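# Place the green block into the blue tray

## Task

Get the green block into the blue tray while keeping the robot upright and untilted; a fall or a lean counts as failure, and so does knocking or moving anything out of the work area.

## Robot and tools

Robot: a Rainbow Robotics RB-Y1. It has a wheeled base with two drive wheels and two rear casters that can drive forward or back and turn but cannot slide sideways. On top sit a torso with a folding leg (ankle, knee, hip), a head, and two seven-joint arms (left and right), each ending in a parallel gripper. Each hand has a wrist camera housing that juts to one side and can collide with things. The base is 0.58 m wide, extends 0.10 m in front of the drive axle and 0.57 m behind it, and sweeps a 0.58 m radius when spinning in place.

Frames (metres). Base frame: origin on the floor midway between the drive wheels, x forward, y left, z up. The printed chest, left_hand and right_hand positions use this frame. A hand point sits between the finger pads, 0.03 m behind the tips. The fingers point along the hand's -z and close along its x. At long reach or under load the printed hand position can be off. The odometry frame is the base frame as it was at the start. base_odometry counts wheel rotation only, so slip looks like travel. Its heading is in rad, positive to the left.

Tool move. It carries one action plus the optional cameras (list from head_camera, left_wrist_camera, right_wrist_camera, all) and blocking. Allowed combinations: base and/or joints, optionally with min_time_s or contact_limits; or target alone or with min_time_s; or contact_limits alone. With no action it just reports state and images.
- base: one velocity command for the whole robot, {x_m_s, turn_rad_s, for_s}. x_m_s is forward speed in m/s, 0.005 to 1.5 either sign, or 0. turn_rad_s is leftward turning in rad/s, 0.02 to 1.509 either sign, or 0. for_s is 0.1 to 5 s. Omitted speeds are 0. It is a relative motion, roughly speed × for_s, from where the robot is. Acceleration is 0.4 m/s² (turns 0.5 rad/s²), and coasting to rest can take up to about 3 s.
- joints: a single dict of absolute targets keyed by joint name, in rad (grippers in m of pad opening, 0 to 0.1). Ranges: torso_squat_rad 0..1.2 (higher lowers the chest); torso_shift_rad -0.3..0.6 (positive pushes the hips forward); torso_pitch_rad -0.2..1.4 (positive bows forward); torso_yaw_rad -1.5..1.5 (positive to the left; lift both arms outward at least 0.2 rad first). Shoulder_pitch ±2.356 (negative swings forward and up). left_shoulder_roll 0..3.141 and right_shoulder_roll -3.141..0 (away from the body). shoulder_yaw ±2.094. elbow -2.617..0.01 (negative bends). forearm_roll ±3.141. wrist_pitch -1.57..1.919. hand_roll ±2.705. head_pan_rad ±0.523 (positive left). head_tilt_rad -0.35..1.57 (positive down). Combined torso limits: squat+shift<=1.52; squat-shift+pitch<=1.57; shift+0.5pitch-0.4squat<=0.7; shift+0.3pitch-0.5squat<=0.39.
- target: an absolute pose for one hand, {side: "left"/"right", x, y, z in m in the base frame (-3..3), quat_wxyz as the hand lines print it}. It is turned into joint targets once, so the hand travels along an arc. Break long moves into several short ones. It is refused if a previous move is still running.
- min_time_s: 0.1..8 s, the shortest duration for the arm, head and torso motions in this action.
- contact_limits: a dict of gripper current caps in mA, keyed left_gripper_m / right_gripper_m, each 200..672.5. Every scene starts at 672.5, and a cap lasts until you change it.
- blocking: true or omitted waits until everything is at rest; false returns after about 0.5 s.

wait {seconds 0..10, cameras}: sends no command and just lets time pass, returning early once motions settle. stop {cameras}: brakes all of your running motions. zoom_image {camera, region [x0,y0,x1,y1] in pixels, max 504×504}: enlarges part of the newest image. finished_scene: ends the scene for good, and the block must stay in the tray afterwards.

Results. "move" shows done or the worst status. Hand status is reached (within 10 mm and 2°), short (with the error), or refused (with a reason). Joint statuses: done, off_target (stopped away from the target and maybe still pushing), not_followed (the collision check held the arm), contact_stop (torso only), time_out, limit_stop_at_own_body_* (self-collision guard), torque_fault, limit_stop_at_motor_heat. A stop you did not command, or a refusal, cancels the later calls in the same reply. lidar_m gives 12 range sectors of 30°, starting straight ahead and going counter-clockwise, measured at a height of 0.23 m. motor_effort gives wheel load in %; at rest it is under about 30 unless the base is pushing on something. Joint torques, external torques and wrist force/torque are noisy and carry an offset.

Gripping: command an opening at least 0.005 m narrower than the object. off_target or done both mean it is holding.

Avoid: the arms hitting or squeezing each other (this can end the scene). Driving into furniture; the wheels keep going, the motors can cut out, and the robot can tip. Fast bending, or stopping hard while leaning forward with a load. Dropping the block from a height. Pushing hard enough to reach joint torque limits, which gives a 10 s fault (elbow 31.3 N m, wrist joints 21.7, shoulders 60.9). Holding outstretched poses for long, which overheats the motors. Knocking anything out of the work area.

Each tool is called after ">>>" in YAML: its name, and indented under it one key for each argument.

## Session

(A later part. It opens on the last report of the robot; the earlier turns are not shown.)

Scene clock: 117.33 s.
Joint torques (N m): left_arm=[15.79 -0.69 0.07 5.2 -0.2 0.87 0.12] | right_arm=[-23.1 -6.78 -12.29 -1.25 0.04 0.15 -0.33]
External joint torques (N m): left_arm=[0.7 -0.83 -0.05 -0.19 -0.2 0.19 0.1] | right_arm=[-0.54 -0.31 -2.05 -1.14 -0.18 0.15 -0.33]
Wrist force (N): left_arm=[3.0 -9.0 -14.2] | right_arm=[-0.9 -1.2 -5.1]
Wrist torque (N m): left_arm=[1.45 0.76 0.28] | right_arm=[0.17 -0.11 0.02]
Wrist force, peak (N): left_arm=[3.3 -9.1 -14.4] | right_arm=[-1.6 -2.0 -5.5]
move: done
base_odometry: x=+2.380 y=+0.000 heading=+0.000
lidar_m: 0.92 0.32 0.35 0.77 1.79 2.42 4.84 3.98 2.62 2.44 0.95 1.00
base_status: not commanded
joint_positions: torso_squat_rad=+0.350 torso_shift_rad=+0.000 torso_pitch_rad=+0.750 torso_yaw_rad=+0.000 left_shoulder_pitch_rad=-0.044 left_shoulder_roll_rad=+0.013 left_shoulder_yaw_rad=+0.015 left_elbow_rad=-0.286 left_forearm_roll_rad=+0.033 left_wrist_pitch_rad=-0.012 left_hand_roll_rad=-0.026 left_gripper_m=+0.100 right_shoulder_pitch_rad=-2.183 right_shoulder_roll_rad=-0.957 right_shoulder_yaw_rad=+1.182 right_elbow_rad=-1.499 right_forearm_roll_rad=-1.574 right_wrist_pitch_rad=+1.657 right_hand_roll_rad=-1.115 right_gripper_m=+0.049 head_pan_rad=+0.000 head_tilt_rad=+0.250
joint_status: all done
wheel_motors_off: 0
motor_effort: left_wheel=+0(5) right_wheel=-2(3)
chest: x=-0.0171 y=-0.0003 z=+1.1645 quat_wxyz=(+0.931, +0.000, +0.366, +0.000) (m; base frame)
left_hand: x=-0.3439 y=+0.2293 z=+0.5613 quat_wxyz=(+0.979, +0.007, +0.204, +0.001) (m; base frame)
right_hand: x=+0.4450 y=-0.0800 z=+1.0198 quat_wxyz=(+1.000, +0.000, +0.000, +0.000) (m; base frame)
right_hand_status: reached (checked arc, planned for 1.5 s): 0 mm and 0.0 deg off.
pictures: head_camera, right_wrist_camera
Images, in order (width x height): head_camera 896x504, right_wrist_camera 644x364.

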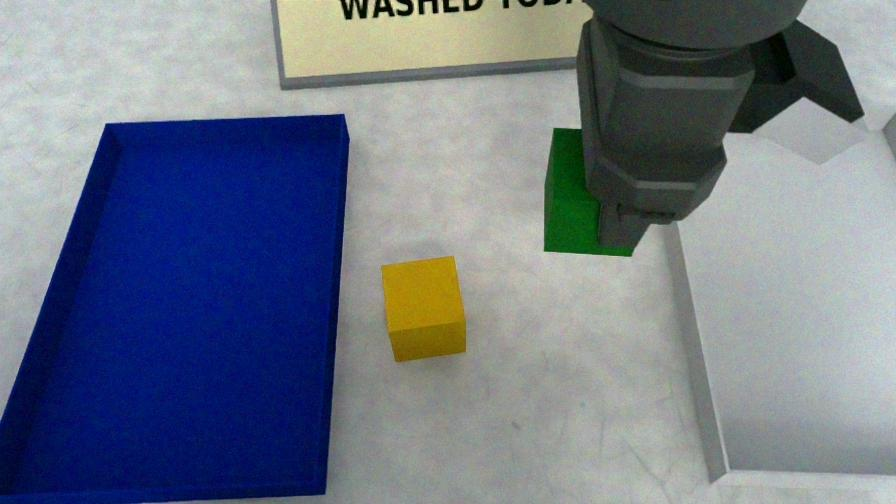

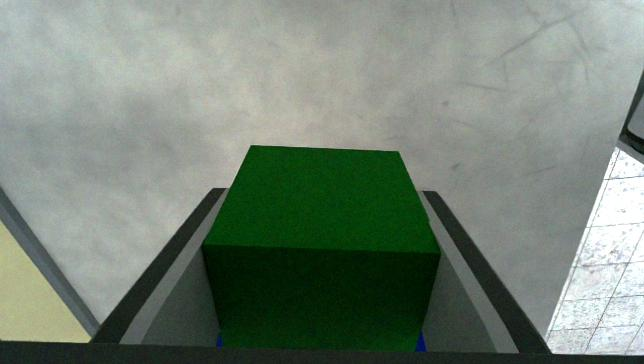

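>>> move:
  target: {"side":"right","x":0.44,"y":0.06,"z":1.03,"quat_wxyz":[1,0,0,0]}
  min_time_s: 1.2

>>> move:
  target: {"side":"right","x":0.43,"y":0.18,"z":1.01,"quat_wxyz":[1,0,0,0]}
  min_time_s: 1.2
  cameras: ["head_camera","right_wrist_camera"]

Scene clock: 126.13 s.
Joint torques (N m): left_arm=[15.93 -0.86 0.11 5.03 -0.07 0.64 0.06] | right_arm=[-25.11 -6.16 -8.07 -0.02 0.18 0.15 -0.32]
External joint torques (N m): left_arm=[0.85 -1.01 -0.01 -0.36 -0.06 -0.05 0.04] | right_arm=[-0.14 0.23 0.39 0.44 -0.05 0.16 -0.32]
Wrist force (N): left_arm=[3.1 -9.4 -14.0] | right_arm=[-0.1 -1.2 -5.0]
Wrist torque (N m): left_arm=[1.49 0.79 0.28] | right_arm=[0.17 -0.07 0.03]
Wrist force, peak (N): left_arm=[3.2 -9.3 -14.5] | right_arm=[-1.2 -1.5 -5.8]
move: done
base_odometry: x=+2.380 y=+0.000 heading=+0.000
lidar_m: 0.93 0.32 0.35 0.77 1.79 2.42 4.84 3.98 2.61 2.43 0.95 1.00
base_status: not commanded
joint_positions: torso_squat_rad=+0.350 torso_shift_rad=+0.000 torso_pitch_rad=+0.750 torso_yaw_rad=+0.000 left_shoulder_pitch_rad=-0.044 left_shoulder_roll_rad=+0.013 left_shoulder_yaw_rad=+0.015 left_elbow_rad=-0.286 left_forearm_roll_rad=+0.033 left_wrist_pitch_rad=-0.012 left_hand_roll_rad=-0.026 left_gripper_m=+0.100 right_shoulder_pitch_rad=-2.343 right_shoulder_roll_rad=-0.490 right_shoulder_yaw_rad=+1.208 right_elbow_rad=-1.052 right_forearm_roll_rad=-1.538 right_wrist_pitch_rad=+1.679 right_hand_roll_rad=-1.156 right_gripper_m=+0.049 head_pan_rad=+0.000 head_tilt_rad=+0.250
joint_status: all done
wheel_motors_off: 0
motor_effort: left_wheel=-3(4) right_wheel=-1(2)
chest: x=-0.0171 y=-0.0003 z=+1.1645 quat_wxyz=(+0.931, +0.000, +0.366, +0.000) (m; base frame)
left_hand: x=-0.3439 y=+0.2293 z=+0.5613 quat_wxyz=(+0.979, +0.007, +0.204, +0.001) (m; base frame)
right_hand: x=+0.4397 y=+0.0601 z=+1.0300 quat_wxyz=(+1.000, +0.001, -0.001, +0.000) (m; base frame)
right_hand_status: reached (checked arc, planned for 1.2 s): 0 mm and 0.1 deg off.
pictures: none

Scene clock: 126.43 s.
Joint torques (N m): left_arm=[16.17 -0.55 0.48 5.02 -0.21 0.84 0.02] | right_arm=[-25.03 -6.32 -8.03 0.02 0.26 0.19 -0.3]
External joint torques (N m): left_arm=[1.09 -0.69 0.35 -0.37 -0.21 0.15 0] | right_arm=[-0.05 0.07 0.41 0.48 0.03 0.2 -0.3]
Wrist force (N): left_arm=[3.1 -9.2 -14.3] | right_arm=[-0.9 -1.3 -4.9]
Wrist torque (N m): left_arm=[1.48 0.77 0.29] | right_arm=[0.20 -0.16 0.04]
Wrist force, peak (N): left_arm=[3.2 -9.3 -14.3] | right_arm=[-1.4 -1.6 -5.0]
move: refused
base_odometry: x=+2.380 y=+0.000 heading=+0.000
lidar_m: 0.92 0.32 0.35 0.77 1.79 2.43 4.83 3.99 2.62 2.43 0.95 1.00
base_status: not commanded
joint_positions: torso_squat_rad=+0.350 torso_shift_rad=+0.000 torso_pitch_rad=+0.750 torso_yaw_rad=+0.000 left_shoulder_pitch_rad=-0.044 left_shoulder_roll_rad=+0.013 left_shoulder_yaw_rad=+0.015 left_elbow_rad=-0.286 left_forearm_roll_rad=+0.033 left_wrist_pitch_rad=-0.012 left_hand_roll_rad=-0.026 left_gripper_m=+0.100 right_shoulder_pitch_rad=-2.343 right_shoulder_roll_rad=-0.490 right_shoulder_yaw_rad=+1.208 right_elbow_rad=-1.052 right_forearm_roll_rad=-1.538 right_wrist_pitch_rad=+1.679 right_hand_roll_rad=-1.156 right_gripper_m=+0.049 head_pan_rad=+0.000 head_tilt_rad=+0.250
joint_status: not commanded
wheel_motors_off: 0
motor_effort: left_wheel=+1(3) right_wheel=+0(2)
chest: x=-0.0171 y=-0.0003 z=+1.1645 quat_wxyz=(+0.931, +0.000, +0.366, +0.000) (m; base frame)
left_hand: x=-0.3439 y=+0.2293 z=+0.5613 quat_wxyz=(+0.979, +0.007, +0.204, +0.001) (m; base frame)
right_hand: x=+0.4397 y=+0.0601 z=+1.0300 quat_wxyz=(+1.000, +0.001, -0.001, +0.000) (m; base frame)
right_hand_status: refused: the posture found for that pose stands 3 mm from the chest (limit 10 mm). Nothing moved. The solve starts from where the arm stands: from another posture it may find a clear one.
pictures: head_camera, right_wrist_camera
Images, in order (width x height): head_camera 896x504, right_wrist_camera 644x364.

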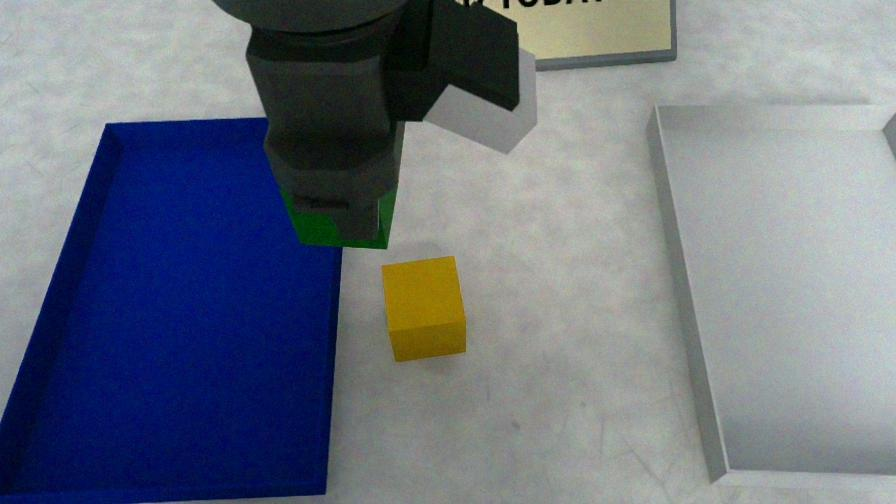

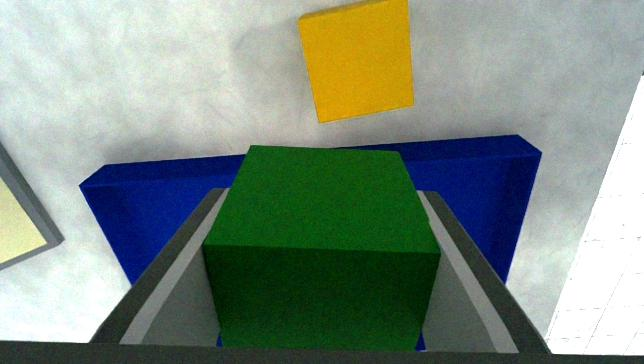

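>>> move:
  target: {"side":"right","x":0.46,"y":0.15,"z":1.0,"quat_wxyz":[0.966,0,0,0.259]}
  min_time_s: 1.3
  cameras: ["head_camera","right_wrist_camera"]

Scene clock: 130.27 s.
Joint torques (N m): left_arm=[15.86 -0.49 0.24 5.05 -0.15 0.71 0.22] | right_arm=[-25.1 -6.3 -7.85 -0.01 0.28 0.24 -0.25]
External joint torques (N m): left_arm=[0.78 -0.63 0.12 -0.34 -0.15 0.03 0.2] | right_arm=[-0.12 0.09 0.58 0.45 0.06 0.24 -0.25]
Wrist force (N): left_arm=[3.0 -9.2 -14.2] | right_arm=[-0.7 -1.1 -5.0]
Wrist torque (N m): left_arm=[1.48 0.77 0.28] | right_arm=[0.18 -0.13 0.07]
Wrist force, peak (N): left_arm=[3.0 -9.1 -14.6] | right_arm=[-0.9 -1.7 -5.8]
move: refused
base_odometry: x=+2.380 y=+0.000 heading=+0.000
lidar_m: 0.93 0.33 0.36 0.76 1.79 2.42 4.83 3.99 2.62 2.43 0.95 1.00
base_status: not commanded
joint_positions: torso_squat_rad=+0.350 torso_shift_rad=+0.000 torso_pitch_rad=+0.750 torso_yaw_rad=+0.000 left_shoulder_pitch_rad=-0.044 left_shoulder_roll_rad=+0.013 left_shoulder_yaw_rad=+0.015 left_elbow_rad=-0.286 left_forearm_roll_rad=+0.033 left_wrist_pitch_rad=-0.012 left_hand_roll_rad=-0.026 left_gripper_m=+0.100 right_shoulder_pitch_rad=-2.343 right_shoulder_roll_rad=-0.490 right_shoulder_yaw_rad=+1.208 right_elbow_rad=-1.052 right_forearm_roll_rad=-1.538 right_wrist_pitch_rad=+1.679 right_hand_roll_rad=-1.156 right_gripper_m=+0.049 head_pan_rad=+0.000 head_tilt_rad=+0.250
joint_status: not commanded
wheel_motors_off: 0
motor_effort: left_wheel=-2(2) right_wheel=-1(2)
chest: x=-0.0171 y=-0.0003 z=+1.1645 quat_wxyz=(+0.931, +0.000, +0.366, +0.000) (m; base frame)
left_hand: x=-0.3439 y=+0.2293 z=+0.5613 quat_wxyz=(+0.979, +0.007, +0.204, +0.001) (m; base frame)
right_hand: x=+0.4397 y=+0.0601 z=+1.0300 quat_wxyz=(+1.000, +0.001, -0.001, +0.000) (m; base frame)
right_hand_status: refused: the posture found for that pose stands 3 mm from the chest (limit 10 mm). Nothing moved. The solve starts from where the arm stands: from another posture it may find a clear one.
pictures: head_camera, right_wrist_camera
Images, in order (width x height): head_camera 896x504, right_wrist_camera 644x364.

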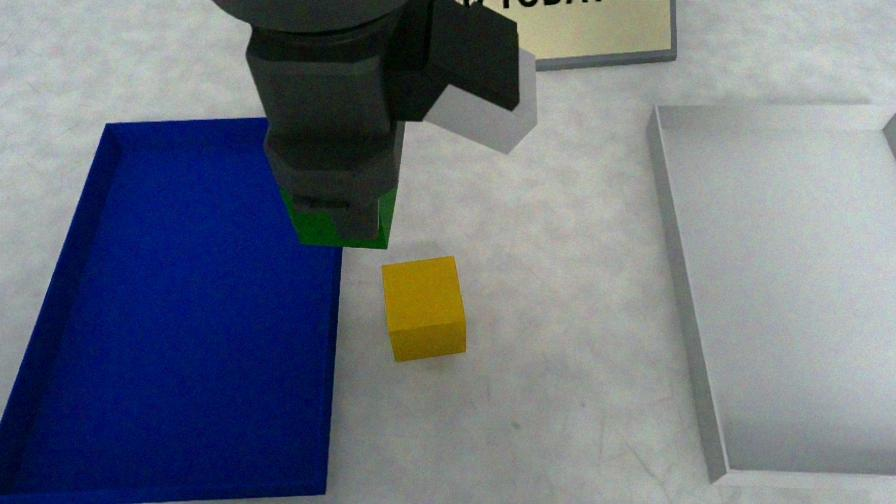

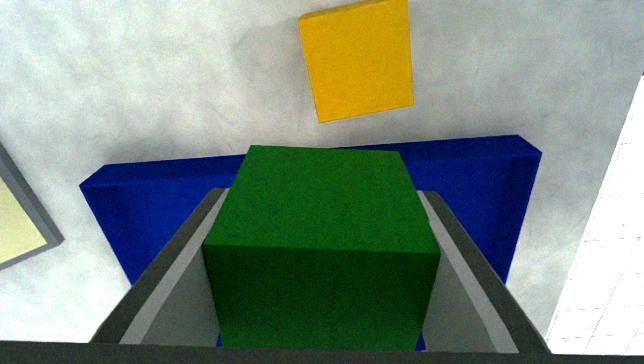

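>>> move:
  joints: {"left_shoulder_roll_rad":0.35}

>>> move:
  joints: {"torso_yaw_rad":0.3}
  min_time_s: 1.5
  cameras: ["head_camera","right_wrist_camera"]

>>> move:
  target: {"side":"right","x":0.43,"y":0.17,"z":0.99,"quat_wxyz":[0.9888,0,0,0.149]}
  min_time_s: 1.2
  cameras: ["head_camera","right_wrist_camera"]

Scene clock: 136.70 s.
Joint torques (N m): left_arm=[16.94 5.32 0.82 5.18 -0.18 0.97 0.22] | right_arm=[-24.81 -6.06 -8.36 -0.35 0.23 0.09 -0.29]
External joint torques (N m): left_arm=[0.86 -1.95 -0.18 -0.25 -0.2 0.28 0.2] | right_arm=[0.16 0.34 0.07 0.11 0.01 0.1 -0.29]
Wrist force (N): left_arm=[2.9 -10.9 -13.9] | right_arm=[-1.1 -1.5 -5.3]
Wrist torque (N m): left_arm=[1.57 0.76 0.30] | right_arm=[0.22 -0.19 0.07]
Wrist force, peak (N): left_arm=[2.9 -11.6 -14.3] | right_arm=[-1.2 -2.1 -5.4]
move: done
base_odometry: x=+2.380 y=+0.000 heading=+0.000
lidar_m: 0.92 0.32 0.35 0.77 1.79 2.42 4.84 3.98 2.62 2.43 0.95 1.01
base_status: not commanded
joint_positions: torso_squat_rad=+0.350 torso_shift_rad=+0.000 torso_pitch_rad=+0.750 torso_yaw_rad=+0.000 left_shoulder_pitch_rad=-0.044 left_shoulder_roll_rad=+0.350 left_shoulder_yaw_rad=+0.015 left_elbow_rad=-0.286 left_forearm_roll_rad=+0.033 left_wrist_pitch_rad=-0.012 left_hand_roll_rad=-0.026 left_gripper_m=+0.100 right_shoulder_pitch_rad=-2.343 right_shoulder_roll_rad=-0.490 right_shoulder_yaw_rad=+1.208 right_elbow_rad=-1.052 right_forearm_roll_rad=-1.538 right_wrist_pitch_rad=+1.679 right_hand_roll_rad=-1.156 right_gripper_m=+0.049 head_pan_rad=+0.000 head_tilt_rad=+0.250
joint_status: all done
wheel_motors_off: 0
motor_effort: left_wheel=-2(3) right_wheel=+1(2)
chest: x=-0.0171 y=-0.0003 z=+1.1645 quat_wxyz=(+0.931, +0.000, +0.366, +0.000) (m; base frame)
left_hand: x=-0.3110 y=+0.4774 z=+0.5941 quat_wxyz=(+0.965, +0.154, +0.198, -0.081) (m; base frame)
right_hand: x=+0.4398 y=+0.0600 z=+1.0300 quat_wxyz=(+1.000, +0.001, -0.001, +0.000) (m; base frame)
pictures: none

Scene clock: 138.50 s.
Joint torques (N m): left_arm=[16.46 11.31 1.73 4.88 0.09 0.57 -0.03] | right_arm=[-25.69 -1.62 -8.06 -1.04 0.05 -0.41 -0.36]
External joint torques (N m): left_arm=[0.92 -1.33 0.08 -0.37 0.04 -0.1 -0.06] | right_arm=[-0.07 0.22 0.36 0.23 -0.04 -0.01 -0.36]
Wrist force (N): left_arm=[3.0 -11.9 -13.3] | right_arm=[-1.7 -2.9 -4.8]
Wrist torque (N m): left_arm=[1.62 0.79 0.29] | right_arm=[0.31 -0.23 0.06]
Wrist force, peak (N): left_arm=[3.4 -12.0 -13.8] | right_arm=[-1.1 -3.0 -5.3]
move: done
base_odometry: x=+2.380 y=+0.000 heading=+0.000
lidar_m: 0.92 0.32 0.35 0.78 1.79 2.41 4.83 3.99 2.63 2.43 0.94 1.00
base_status: not commanded
joint_positions: torso_squat_rad=+0.350 torso_shift_rad=+0.000 torso_pitch_rad=+0.750 torso_yaw_rad=+0.300 left_shoulder_pitch_rad=-0.044 left_shoulder_roll_rad=+0.350 left_shoulder_yaw_rad=+0.015 left_elbow_rad=-0.286 left_forearm_roll_rad=+0.033 left_wrist_pitch_rad=-0.012 left_hand_roll_rad=-0.026 left_gripper_m=+0.100 right_shoulder_pitch_rad=-2.343 right_shoulder_roll_rad=-0.490 right_shoulder_yaw_rad=+1.208 right_elbow_rad=-1.052 right_forearm_roll_rad=-1.538 right_wrist_pitch_rad=+1.679 right_hand_roll_rad=-1.156 right_gripper_m=+0.049 head_pan_rad=+0.000 head_tilt_rad=+0.250
joint_status: all done
wheel_motors_off: 0
motor_effort: left_wheel=+0(5) right_wheel=+0(2)
chest: x=-0.0171 y=-0.0003 z=+1.1645 quat_wxyz=(+0.920, +0.055, +0.362, +0.139) (m; base frame)
left_hand: x=-0.4199 y=+0.5073 z=+0.6955 quat_wxyz=(+0.947, +0.229, +0.221, +0.046) (m; base frame)
right_hand: x=+0.4128 y=+0.1832 z=+1.0552 quat_wxyz=(+0.989, +0.103, -0.001, +0.109) (m; base frame)
pictures: head_camera, right_wrist_camera
Images, in order (width x height): head_camera 896x504, right_wrist_camera 644x364.

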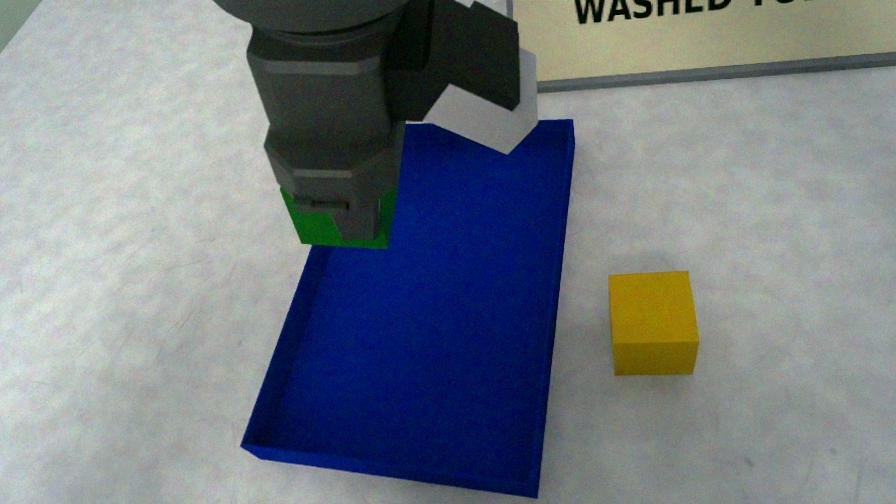

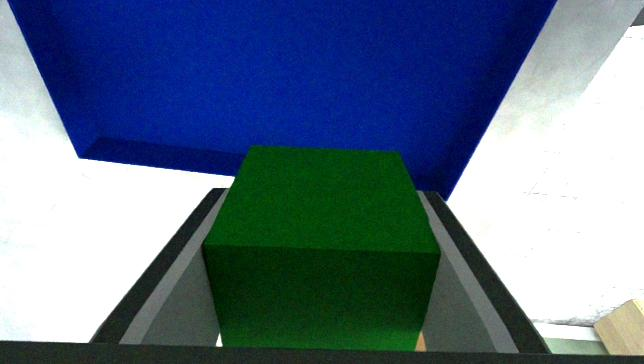

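Scene clock: 140.03 s.
Joint torques (N m): left_arm=[16.58 11.08 1.24 4.9 -0.12 0.76 -0.03] | right_arm=[-24.48 -1.16 -6.7 -0.7 0.25 0.13 -0.14]
External joint torques (N m): left_arm=[1.04 -1.56 -0.41 -0.35 -0.18 0.09 -0.06] | right_arm=[1.89 0.55 -0.02 0.47 0.02 0.14 -0.14]
Wrist force (N): left_arm=[3.4 -11.9 -13.4] | right_arm=[-1.3 -1.3 -4.7]
Wrist torque (N m): left_arm=[1.65 0.83 0.29] | right_arm=[0.21 -0.17 0.00]
Wrist force, peak (N): left_arm=[2.8 -11.9 -13.9] | right_arm=[-1.0 -2.8 -5.2]
move: done
base_odometry: x=+2.380 y=+0.000 heading=+0.000
lidar_m: 0.92 0.33 0.35 0.76 1.79 2.42 4.84 3.99 2.62 2.43 0.95 1.00
base_status: not commanded
joint_positions: torso_squat_rad=+0.350 torso_shift_rad=+0.000 torso_pitch_rad=+0.750 torso_yaw_rad=+0.300 left_shoulder_pitch_rad=-0.044 left_shoulder_roll_rad=+0.350 left_shoulder_yaw_rad=+0.015 left_elbow_rad=-0.286 left_forearm_roll_rad=+0.033 left_wrist_pitch_rad=-0.012 left_hand_roll_rad=-0.026 left_gripper_m=+0.100 right_shoulder_pitch_rad=-2.300 right_shoulder_roll_rad=-0.345 right_shoulder_yaw_rad=+1.336 right_elbow_rad=-0.793 right_forearm_roll_rad=-1.460 right_wrist_pitch_rad=+1.706 right_hand_roll_rad=-0.945 right_gripper_m=+0.049 head_pan_rad=+0.000 head_tilt_rad=+0.250
joint_status: all done
wheel_motors_off: 0
motor_effort: left_wheel=-3(4) right_wheel=+0(1)
chest: x=-0.0171 y=-0.0003 z=+1.1645 quat_wxyz=(+0.920, +0.055, +0.362, +0.139) (m; base frame)
left_hand: x=-0.4199 y=+0.5073 z=+0.6955 quat_wxyz=(+0.947, +0.229, +0.221, +0.046) (m; base frame)
right_hand: x=+0.4299 y=+0.1700 z=+0.9902 quat_wxyz=(+0.989, +0.001, -0.001, +0.149) (m; base frame)
right_hand_status: reached (checked arc, planned for 1.2 s): 0 mm and 0.1 deg off.
pictures: head_camera, right_wrist_camera
Images, in order (width x height): head_camera 896x504, right_wrist_camera 644x364.

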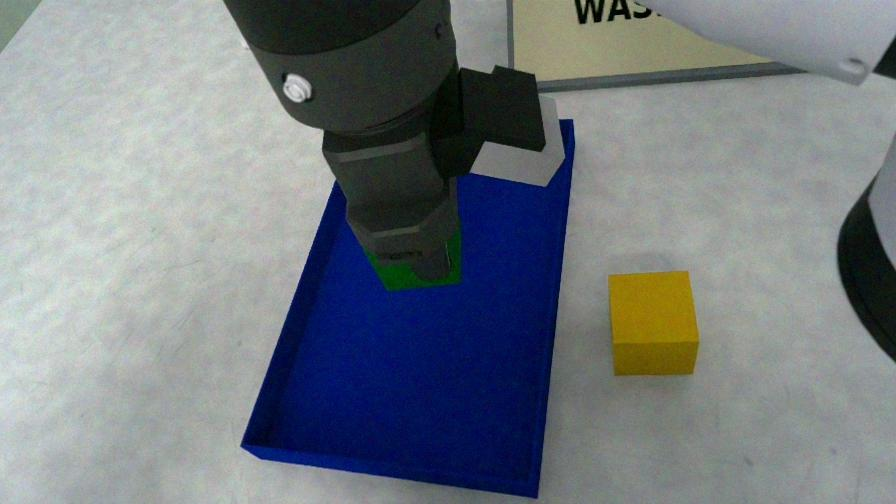

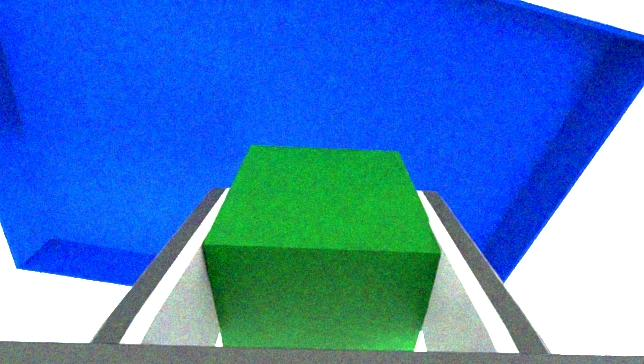

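>>> move:
  target: {"side":"right","x":0.425,"y":0.155,"z":0.94,"quat_wxyz":[0.9888,0,0,0.149]}
  min_time_s: 1.2
  cameras: ["head_camera","right_wrist_camera"]

Scene clock: 145.37 s.
Joint torques (N m): left_arm=[16.36 11.34 1.29 4.77 -0.18 0.78 0.04] | right_arm=[-23.95 -1.76 -7.57 -2.47 0.35 -0.15 -0.29]
External joint torques (N m): left_arm=[0.82 -1.3 -0.36 -0.47 -0.24 0.11 0.01] | right_arm=[2.07 -0.69 0.34 -1.1 0.12 -0.14 -0.29]
Wrist force (N): left_arm=[2.9 -11.9 -13.3] | right_arm=[-1.2 -1.4 -5.2]
Wrist torque (N m): left_arm=[1.64 0.77 0.29] | right_arm=[0.22 -0.20 0.07]
Wrist force, peak (N): left_arm=[2.8 -12.2 -13.5] | right_arm=[-0.8 -2.1 -5.5]
move: done
base_odometry: x=+2.380 y=+0.000 heading=+0.000
lidar_m: 0.92 0.32 0.35 0.77 1.78 2.41 4.84 3.98 2.63 2.44 0.95 1.00
base_status: not commanded
joint_positions: torso_squat_rad=+0.350 torso_shift_rad=+0.000 torso_pitch_rad=+0.750 torso_yaw_rad=+0.300 left_shoulder_pitch_rad=-0.044 left_shoulder_roll_rad=+0.350 left_shoulder_yaw_rad=+0.015 left_elbow_rad=-0.286 left_forearm_roll_rad=+0.033 left_wrist_pitch_rad=-0.012 left_hand_roll_rad=-0.026 left_gripper_m=+0.100 right_shoulder_pitch_rad=-2.191 right_shoulder_roll_rad=-0.437 right_shoulder_yaw_rad=+1.368 right_elbow_rad=-0.973 right_forearm_roll_rad=-1.425 right_wrist_pitch_rad=+1.634 right_hand_roll_rad=-1.022 right_gripper_m=+0.049 head_pan_rad=+0.000 head_tilt_rad=+0.250
joint_status: all done
wheel_motors_off: 0
motor_effort: left_wheel=+0(5) right_wheel=-1(1)
chest: x=-0.0171 y=-0.0003 z=+1.1645 quat_wxyz=(+0.920, +0.055, +0.362, +0.139) (m; base frame)
left_hand: x=-0.4199 y=+0.5073 z=+0.6955 quat_wxyz=(+0.947, +0.229, +0.221, +0.046) (m; base frame)
right_hand: x=+0.4249 y=+0.1551 z=+0.9404 quat_wxyz=(+0.989, +0.000, +0.000, +0.149) (m; base frame)
right_hand_status: reached (checked arc, planned for 1.2 s): 0 mm and 0.0 deg off.
pictures: head_camera, right_wrist_camera
Images, in order (width x height): head_camera 896x504, right_wrist_camera 644x364.

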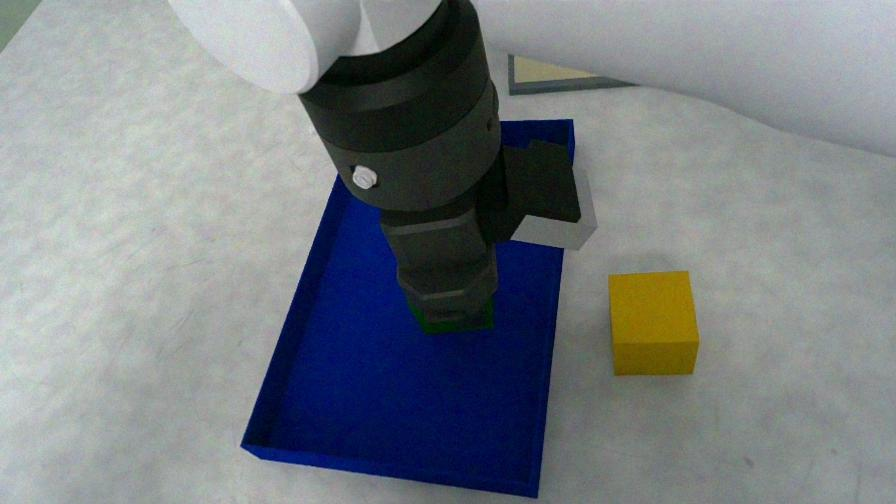

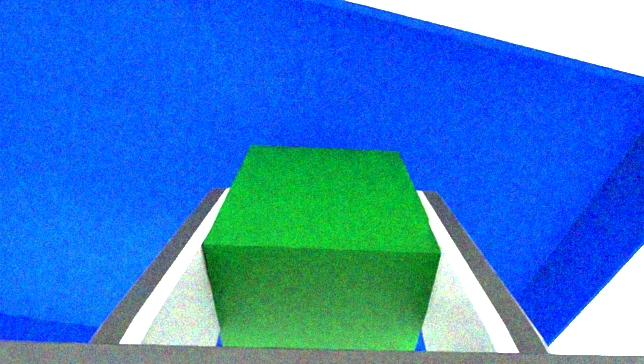

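>>> move:
  target: {"side":"right","x":0.425,"y":0.155,"z":0.921,"quat_wxyz":[0.9888,0,0,0.149]}
  min_time_s: 1
  cameras: ["head_camera"]

>>> move:
  joints: {"right_gripper_m":0.075}
  cameras: ["right_wrist_camera"]

>>> move:
  target: {"side":"right","x":0.425,"y":0.155,"z":1.03,"quat_wxyz":[0.9888,0,0,0.149]}
  min_time_s: 1.3
  cameras: ["head_camera","right_wrist_camera"]

Scene clock: 151.77 s.
Joint torques (N m): left_arm=[16.59 11.05 1.65 4.76 0.12 0.72 0.09] | right_arm=[-23.64 0.42 -7.34 -0.96 0.28 -0.19 0.03]
External joint torques (N m): left_arm=[1.05 -1.58 0 -0.49 0.07 0.04 0.06] | right_arm=[2.35 1.29 0.53 0.51 0.04 -0.18 0.03]
Wrist force (N): left_arm=[3.3 -11.8 -13.6] | right_arm=[-0.4 -1.3 -4.7]
Wrist torque (N m): left_arm=[1.63 0.81 0.29] | right_arm=[0.21 -0.06 -0.03]
Wrist force, peak (N): left_arm=[3.1 -12.1 -13.7] | right_arm=[-0.2 -2.4 -5.9]
move: done
base_odometry: x=+2.380 y=+0.000 heading=+0.000
lidar_m: 0.92 0.31 0.36 0.77 1.79 2.42 4.84 3.99 2.62 2.43 0.94 1.00
base_status: not commanded
joint_positions: torso_squat_rad=+0.350 torso_shift_rad=+0.000 torso_pitch_rad=+0.750 torso_yaw_rad=+0.300 left_shoulder_pitch_rad=-0.044 left_shoulder_roll_rad=+0.350 left_shoulder_yaw_rad=+0.015 left_elbow_rad=-0.286 left_forearm_roll_rad=+0.033 left_wrist_pitch_rad=-0.012 left_hand_roll_rad=-0.026 left_gripper_m=+0.100 right_shoulder_pitch_rad=-2.157 right_shoulder_roll_rad=-0.435 right_shoulder_yaw_rad=+1.383 right_elbow_rad=-0.968 right_forearm_roll_rad=-1.407 right_wrist_pitch_rad=+1.598 right_hand_roll_rad=-1.019 right_gripper_m=+0.049 head_pan_rad=+0.000 head_tilt_rad=+0.250
joint_status: all done
wheel_motors_off: 0
motor_effort: left_wheel=-2(4) right_wheel=+1(2)
chest: x=-0.0171 y=-0.0003 z=+1.1645 quat_wxyz=(+0.920, +0.055, +0.362, +0.139) (m; base frame)
left_hand: x=-0.4199 y=+0.5073 z=+0.6955 quat_wxyz=(+0.947, +0.229, +0.221, +0.046) (m; base frame)
right_hand: x=+0.4251 y=+0.1550 z=+0.9213 quat_wxyz=(+0.989, +0.000, +0.000, +0.149) (m; base frame)
right_hand_status: reached (checked arc, planned for 1.0 s): 0 mm and 0.0 deg off.
pictures: head_camera
Images, in order (width x height): head_camera 896x504.

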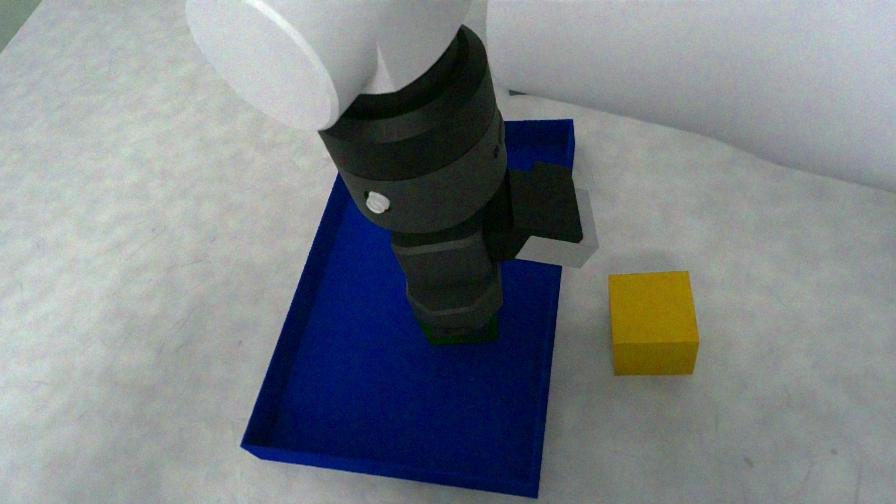

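Scene clock: 152.53 s.
Joint torques (N m): left_arm=[16.44 11.59 1.48 4.7 0 0.84 0.03] | right_arm=[-23.73 0.45 -7.61 -1.04 0.27 -0.21 -0.02]
External joint torques (N m): left_arm=[0.9 -1.05 -0.18 -0.55 -0.05 0.17 0] | right_arm=[2.26 1.32 0.27 0.43 0.04 -0.2 -0.02]
Wrist force (N): left_arm=[3.1 -12.1 -13.4] | right_arm=[-1.2 -1.3 -4.0]
Wrist torque (N m): left_arm=[1.67 0.82 0.28] | right_arm=[0.19 -0.20 -0.05]
Wrist force, peak (N): left_arm=[3.1 -11.9 -13.7] | right_arm=[-1.1 -2.3 -4.6]
move: done
base_odometry: x=+2.380 y=+0.000 heading=+0.000
lidar_m: 0.93 0.32 0.35 0.77 1.79 2.42 4.83 3.99 2.63 2.43 0.95 1.00
base_status: not commanded
joint_positions: torso_squat_rad=+0.350 torso_shift_rad=+0.000 torso_pitch_rad=+0.750 torso_yaw_rad=+0.300 left_shoulder_pitch_rad=-0.044 left_shoulder_roll_rad=+0.350 left_shoulder_yaw_rad=+0.015 left_elbow_rad=-0.286 left_forearm_roll_rad=+0.033 left_wrist_pitch_rad=-0.012 left_hand_roll_rad=-0.026 left_gripper_m=+0.100 right_shoulder_pitch_rad=-2.157 right_shoulder_roll_rad=-0.435 right_shoulder_yaw_rad=+1.383 right_elbow_rad=-0.968 right_forearm_roll_rad=-1.407 right_wrist_pitch_rad=+1.598 right_hand_roll_rad=-1.019 right_gripper_m=+0.075 head_pan_rad=+0.000 head_tilt_rad=+0.250
joint_status: all done
wheel_motors_off: 0
motor_effort: left_wheel=-4(4) right_wheel=+0(1)
chest: x=-0.0171 y=-0.0003 z=+1.1645 quat_wxyz=(+0.920, +0.055, +0.362, +0.139) (m; base frame)
left_hand: x=-0.4199 y=+0.5073 z=+0.6955 quat_wxyz=(+0.947, +0.229, +0.221, +0.046) (m; base frame)
right_hand: x=+0.4251 y=+0.1550 z=+0.9213 quat_wxyz=(+0.989, +0.000, +0.000, +0.149) (m; base frame)
pictures: right_wrist_camera
Images, in order (width x height): right_wrist_camera 644x364.

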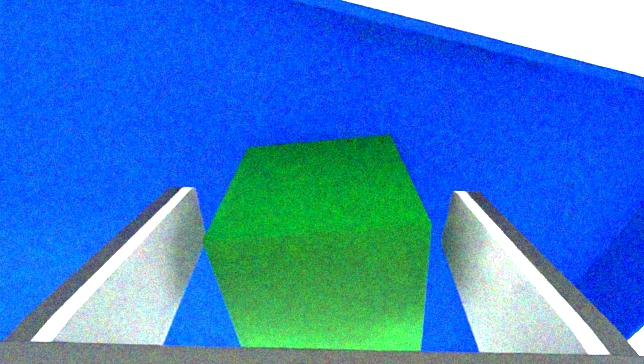

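Scene clock: 154.17 s.
Joint torques (N m): left_arm=[16.35 11.53 1.54 4.74 0.08 0.78 0.16] | right_arm=[-25.96 -0.75 -9.05 -0.27 0.01 0.11 -0.01]
External joint torques (N m): left_arm=[0.81 -1.11 -0.12 -0.5 0.03 0.11 0.13] | right_arm=[0.04 1.24 -1.7 0.71 -0.22 0.12 -0.01]
Wrist force (N): left_arm=[2.9 -12.0 -13.5] | right_arm=[-0.8 -1.5 -4.1]
Wrist torque (N m): left_arm=[1.64 0.77 0.29] | right_arm=[0.22 -0.12 -0.02]
Wrist force, peak (N): left_arm=[3.2 -12.1 -13.7] | right_arm=[-1.7 -2.0 -4.6]
move: done
base_odometry: x=+2.380 y=+0.000 heading=+0.000
lidar_m: 0.92 0.33 0.35 0.78 1.79 2.43 4.83 3.98 2.62 2.43 0.95 1.01
base_status: not commanded
joint_positions: torso_squat_rad=+0.350 torso_shift_rad=+0.000 torso_pitch_rad=+0.750 torso_yaw_rad=+0.300 left_shoulder_pitch_rad=-0.044 left_shoulder_roll_rad=+0.350 left_shoulder_yaw_rad=+0.015 left_elbow_rad=-0.286 left_forearm_roll_rad=+0.033 left_wrist_pitch_rad=-0.012 left_hand_roll_rad=-0.026 left_gripper_m=+0.100 right_shoulder_pitch_rad=-2.356 right_shoulder_roll_rad=-0.414 right_shoulder_yaw_rad=+1.296 right_elbow_rad=-0.904 right_forearm_roll_rad=-1.497 right_wrist_pitch_rad=+1.791 right_hand_roll_rad=-0.997 right_gripper_m=+0.075 head_pan_rad=+0.000 head_tilt_rad=+0.250
joint_status: all done
wheel_motors_off: 0
motor_effort: left_wheel=+1(4) right_wheel=+0(2)
chest: x=-0.0171 y=-0.0003 z=+1.1645 quat_wxyz=(+0.920, +0.055, +0.362, +0.139) (m; base frame)
left_hand: x=-0.4199 y=+0.5073 z=+0.6955 quat_wxyz=(+0.947, +0.229, +0.221, +0.046) (m; base frame)
right_hand: x=+0.4250 y=+0.1549 z=+1.0299 quat_wxyz=(+0.989, +0.000, +0.000, +0.149) (m; base frame)
right_hand_status: reached (checked arc, planned for 1.3 s): 0 mm and 0.0 deg off.
pictures: head_camera, right_wrist_camera
Images, in order (width x height): head_camera 896x504, right_wrist_camera 644x364.

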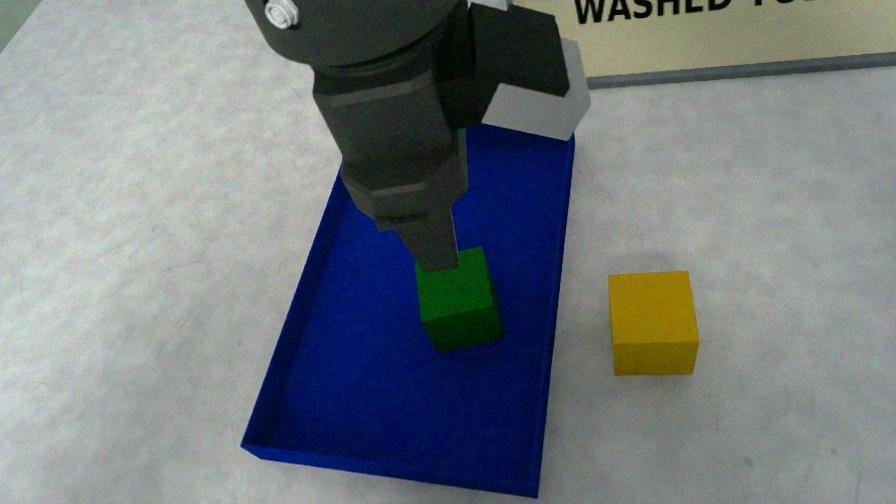

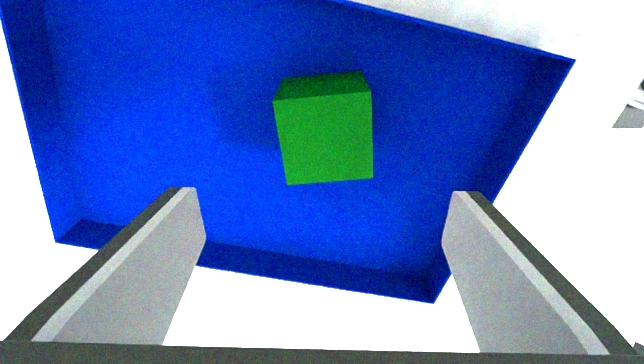

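>>> finished_scene:

The scene is finished: the task was done.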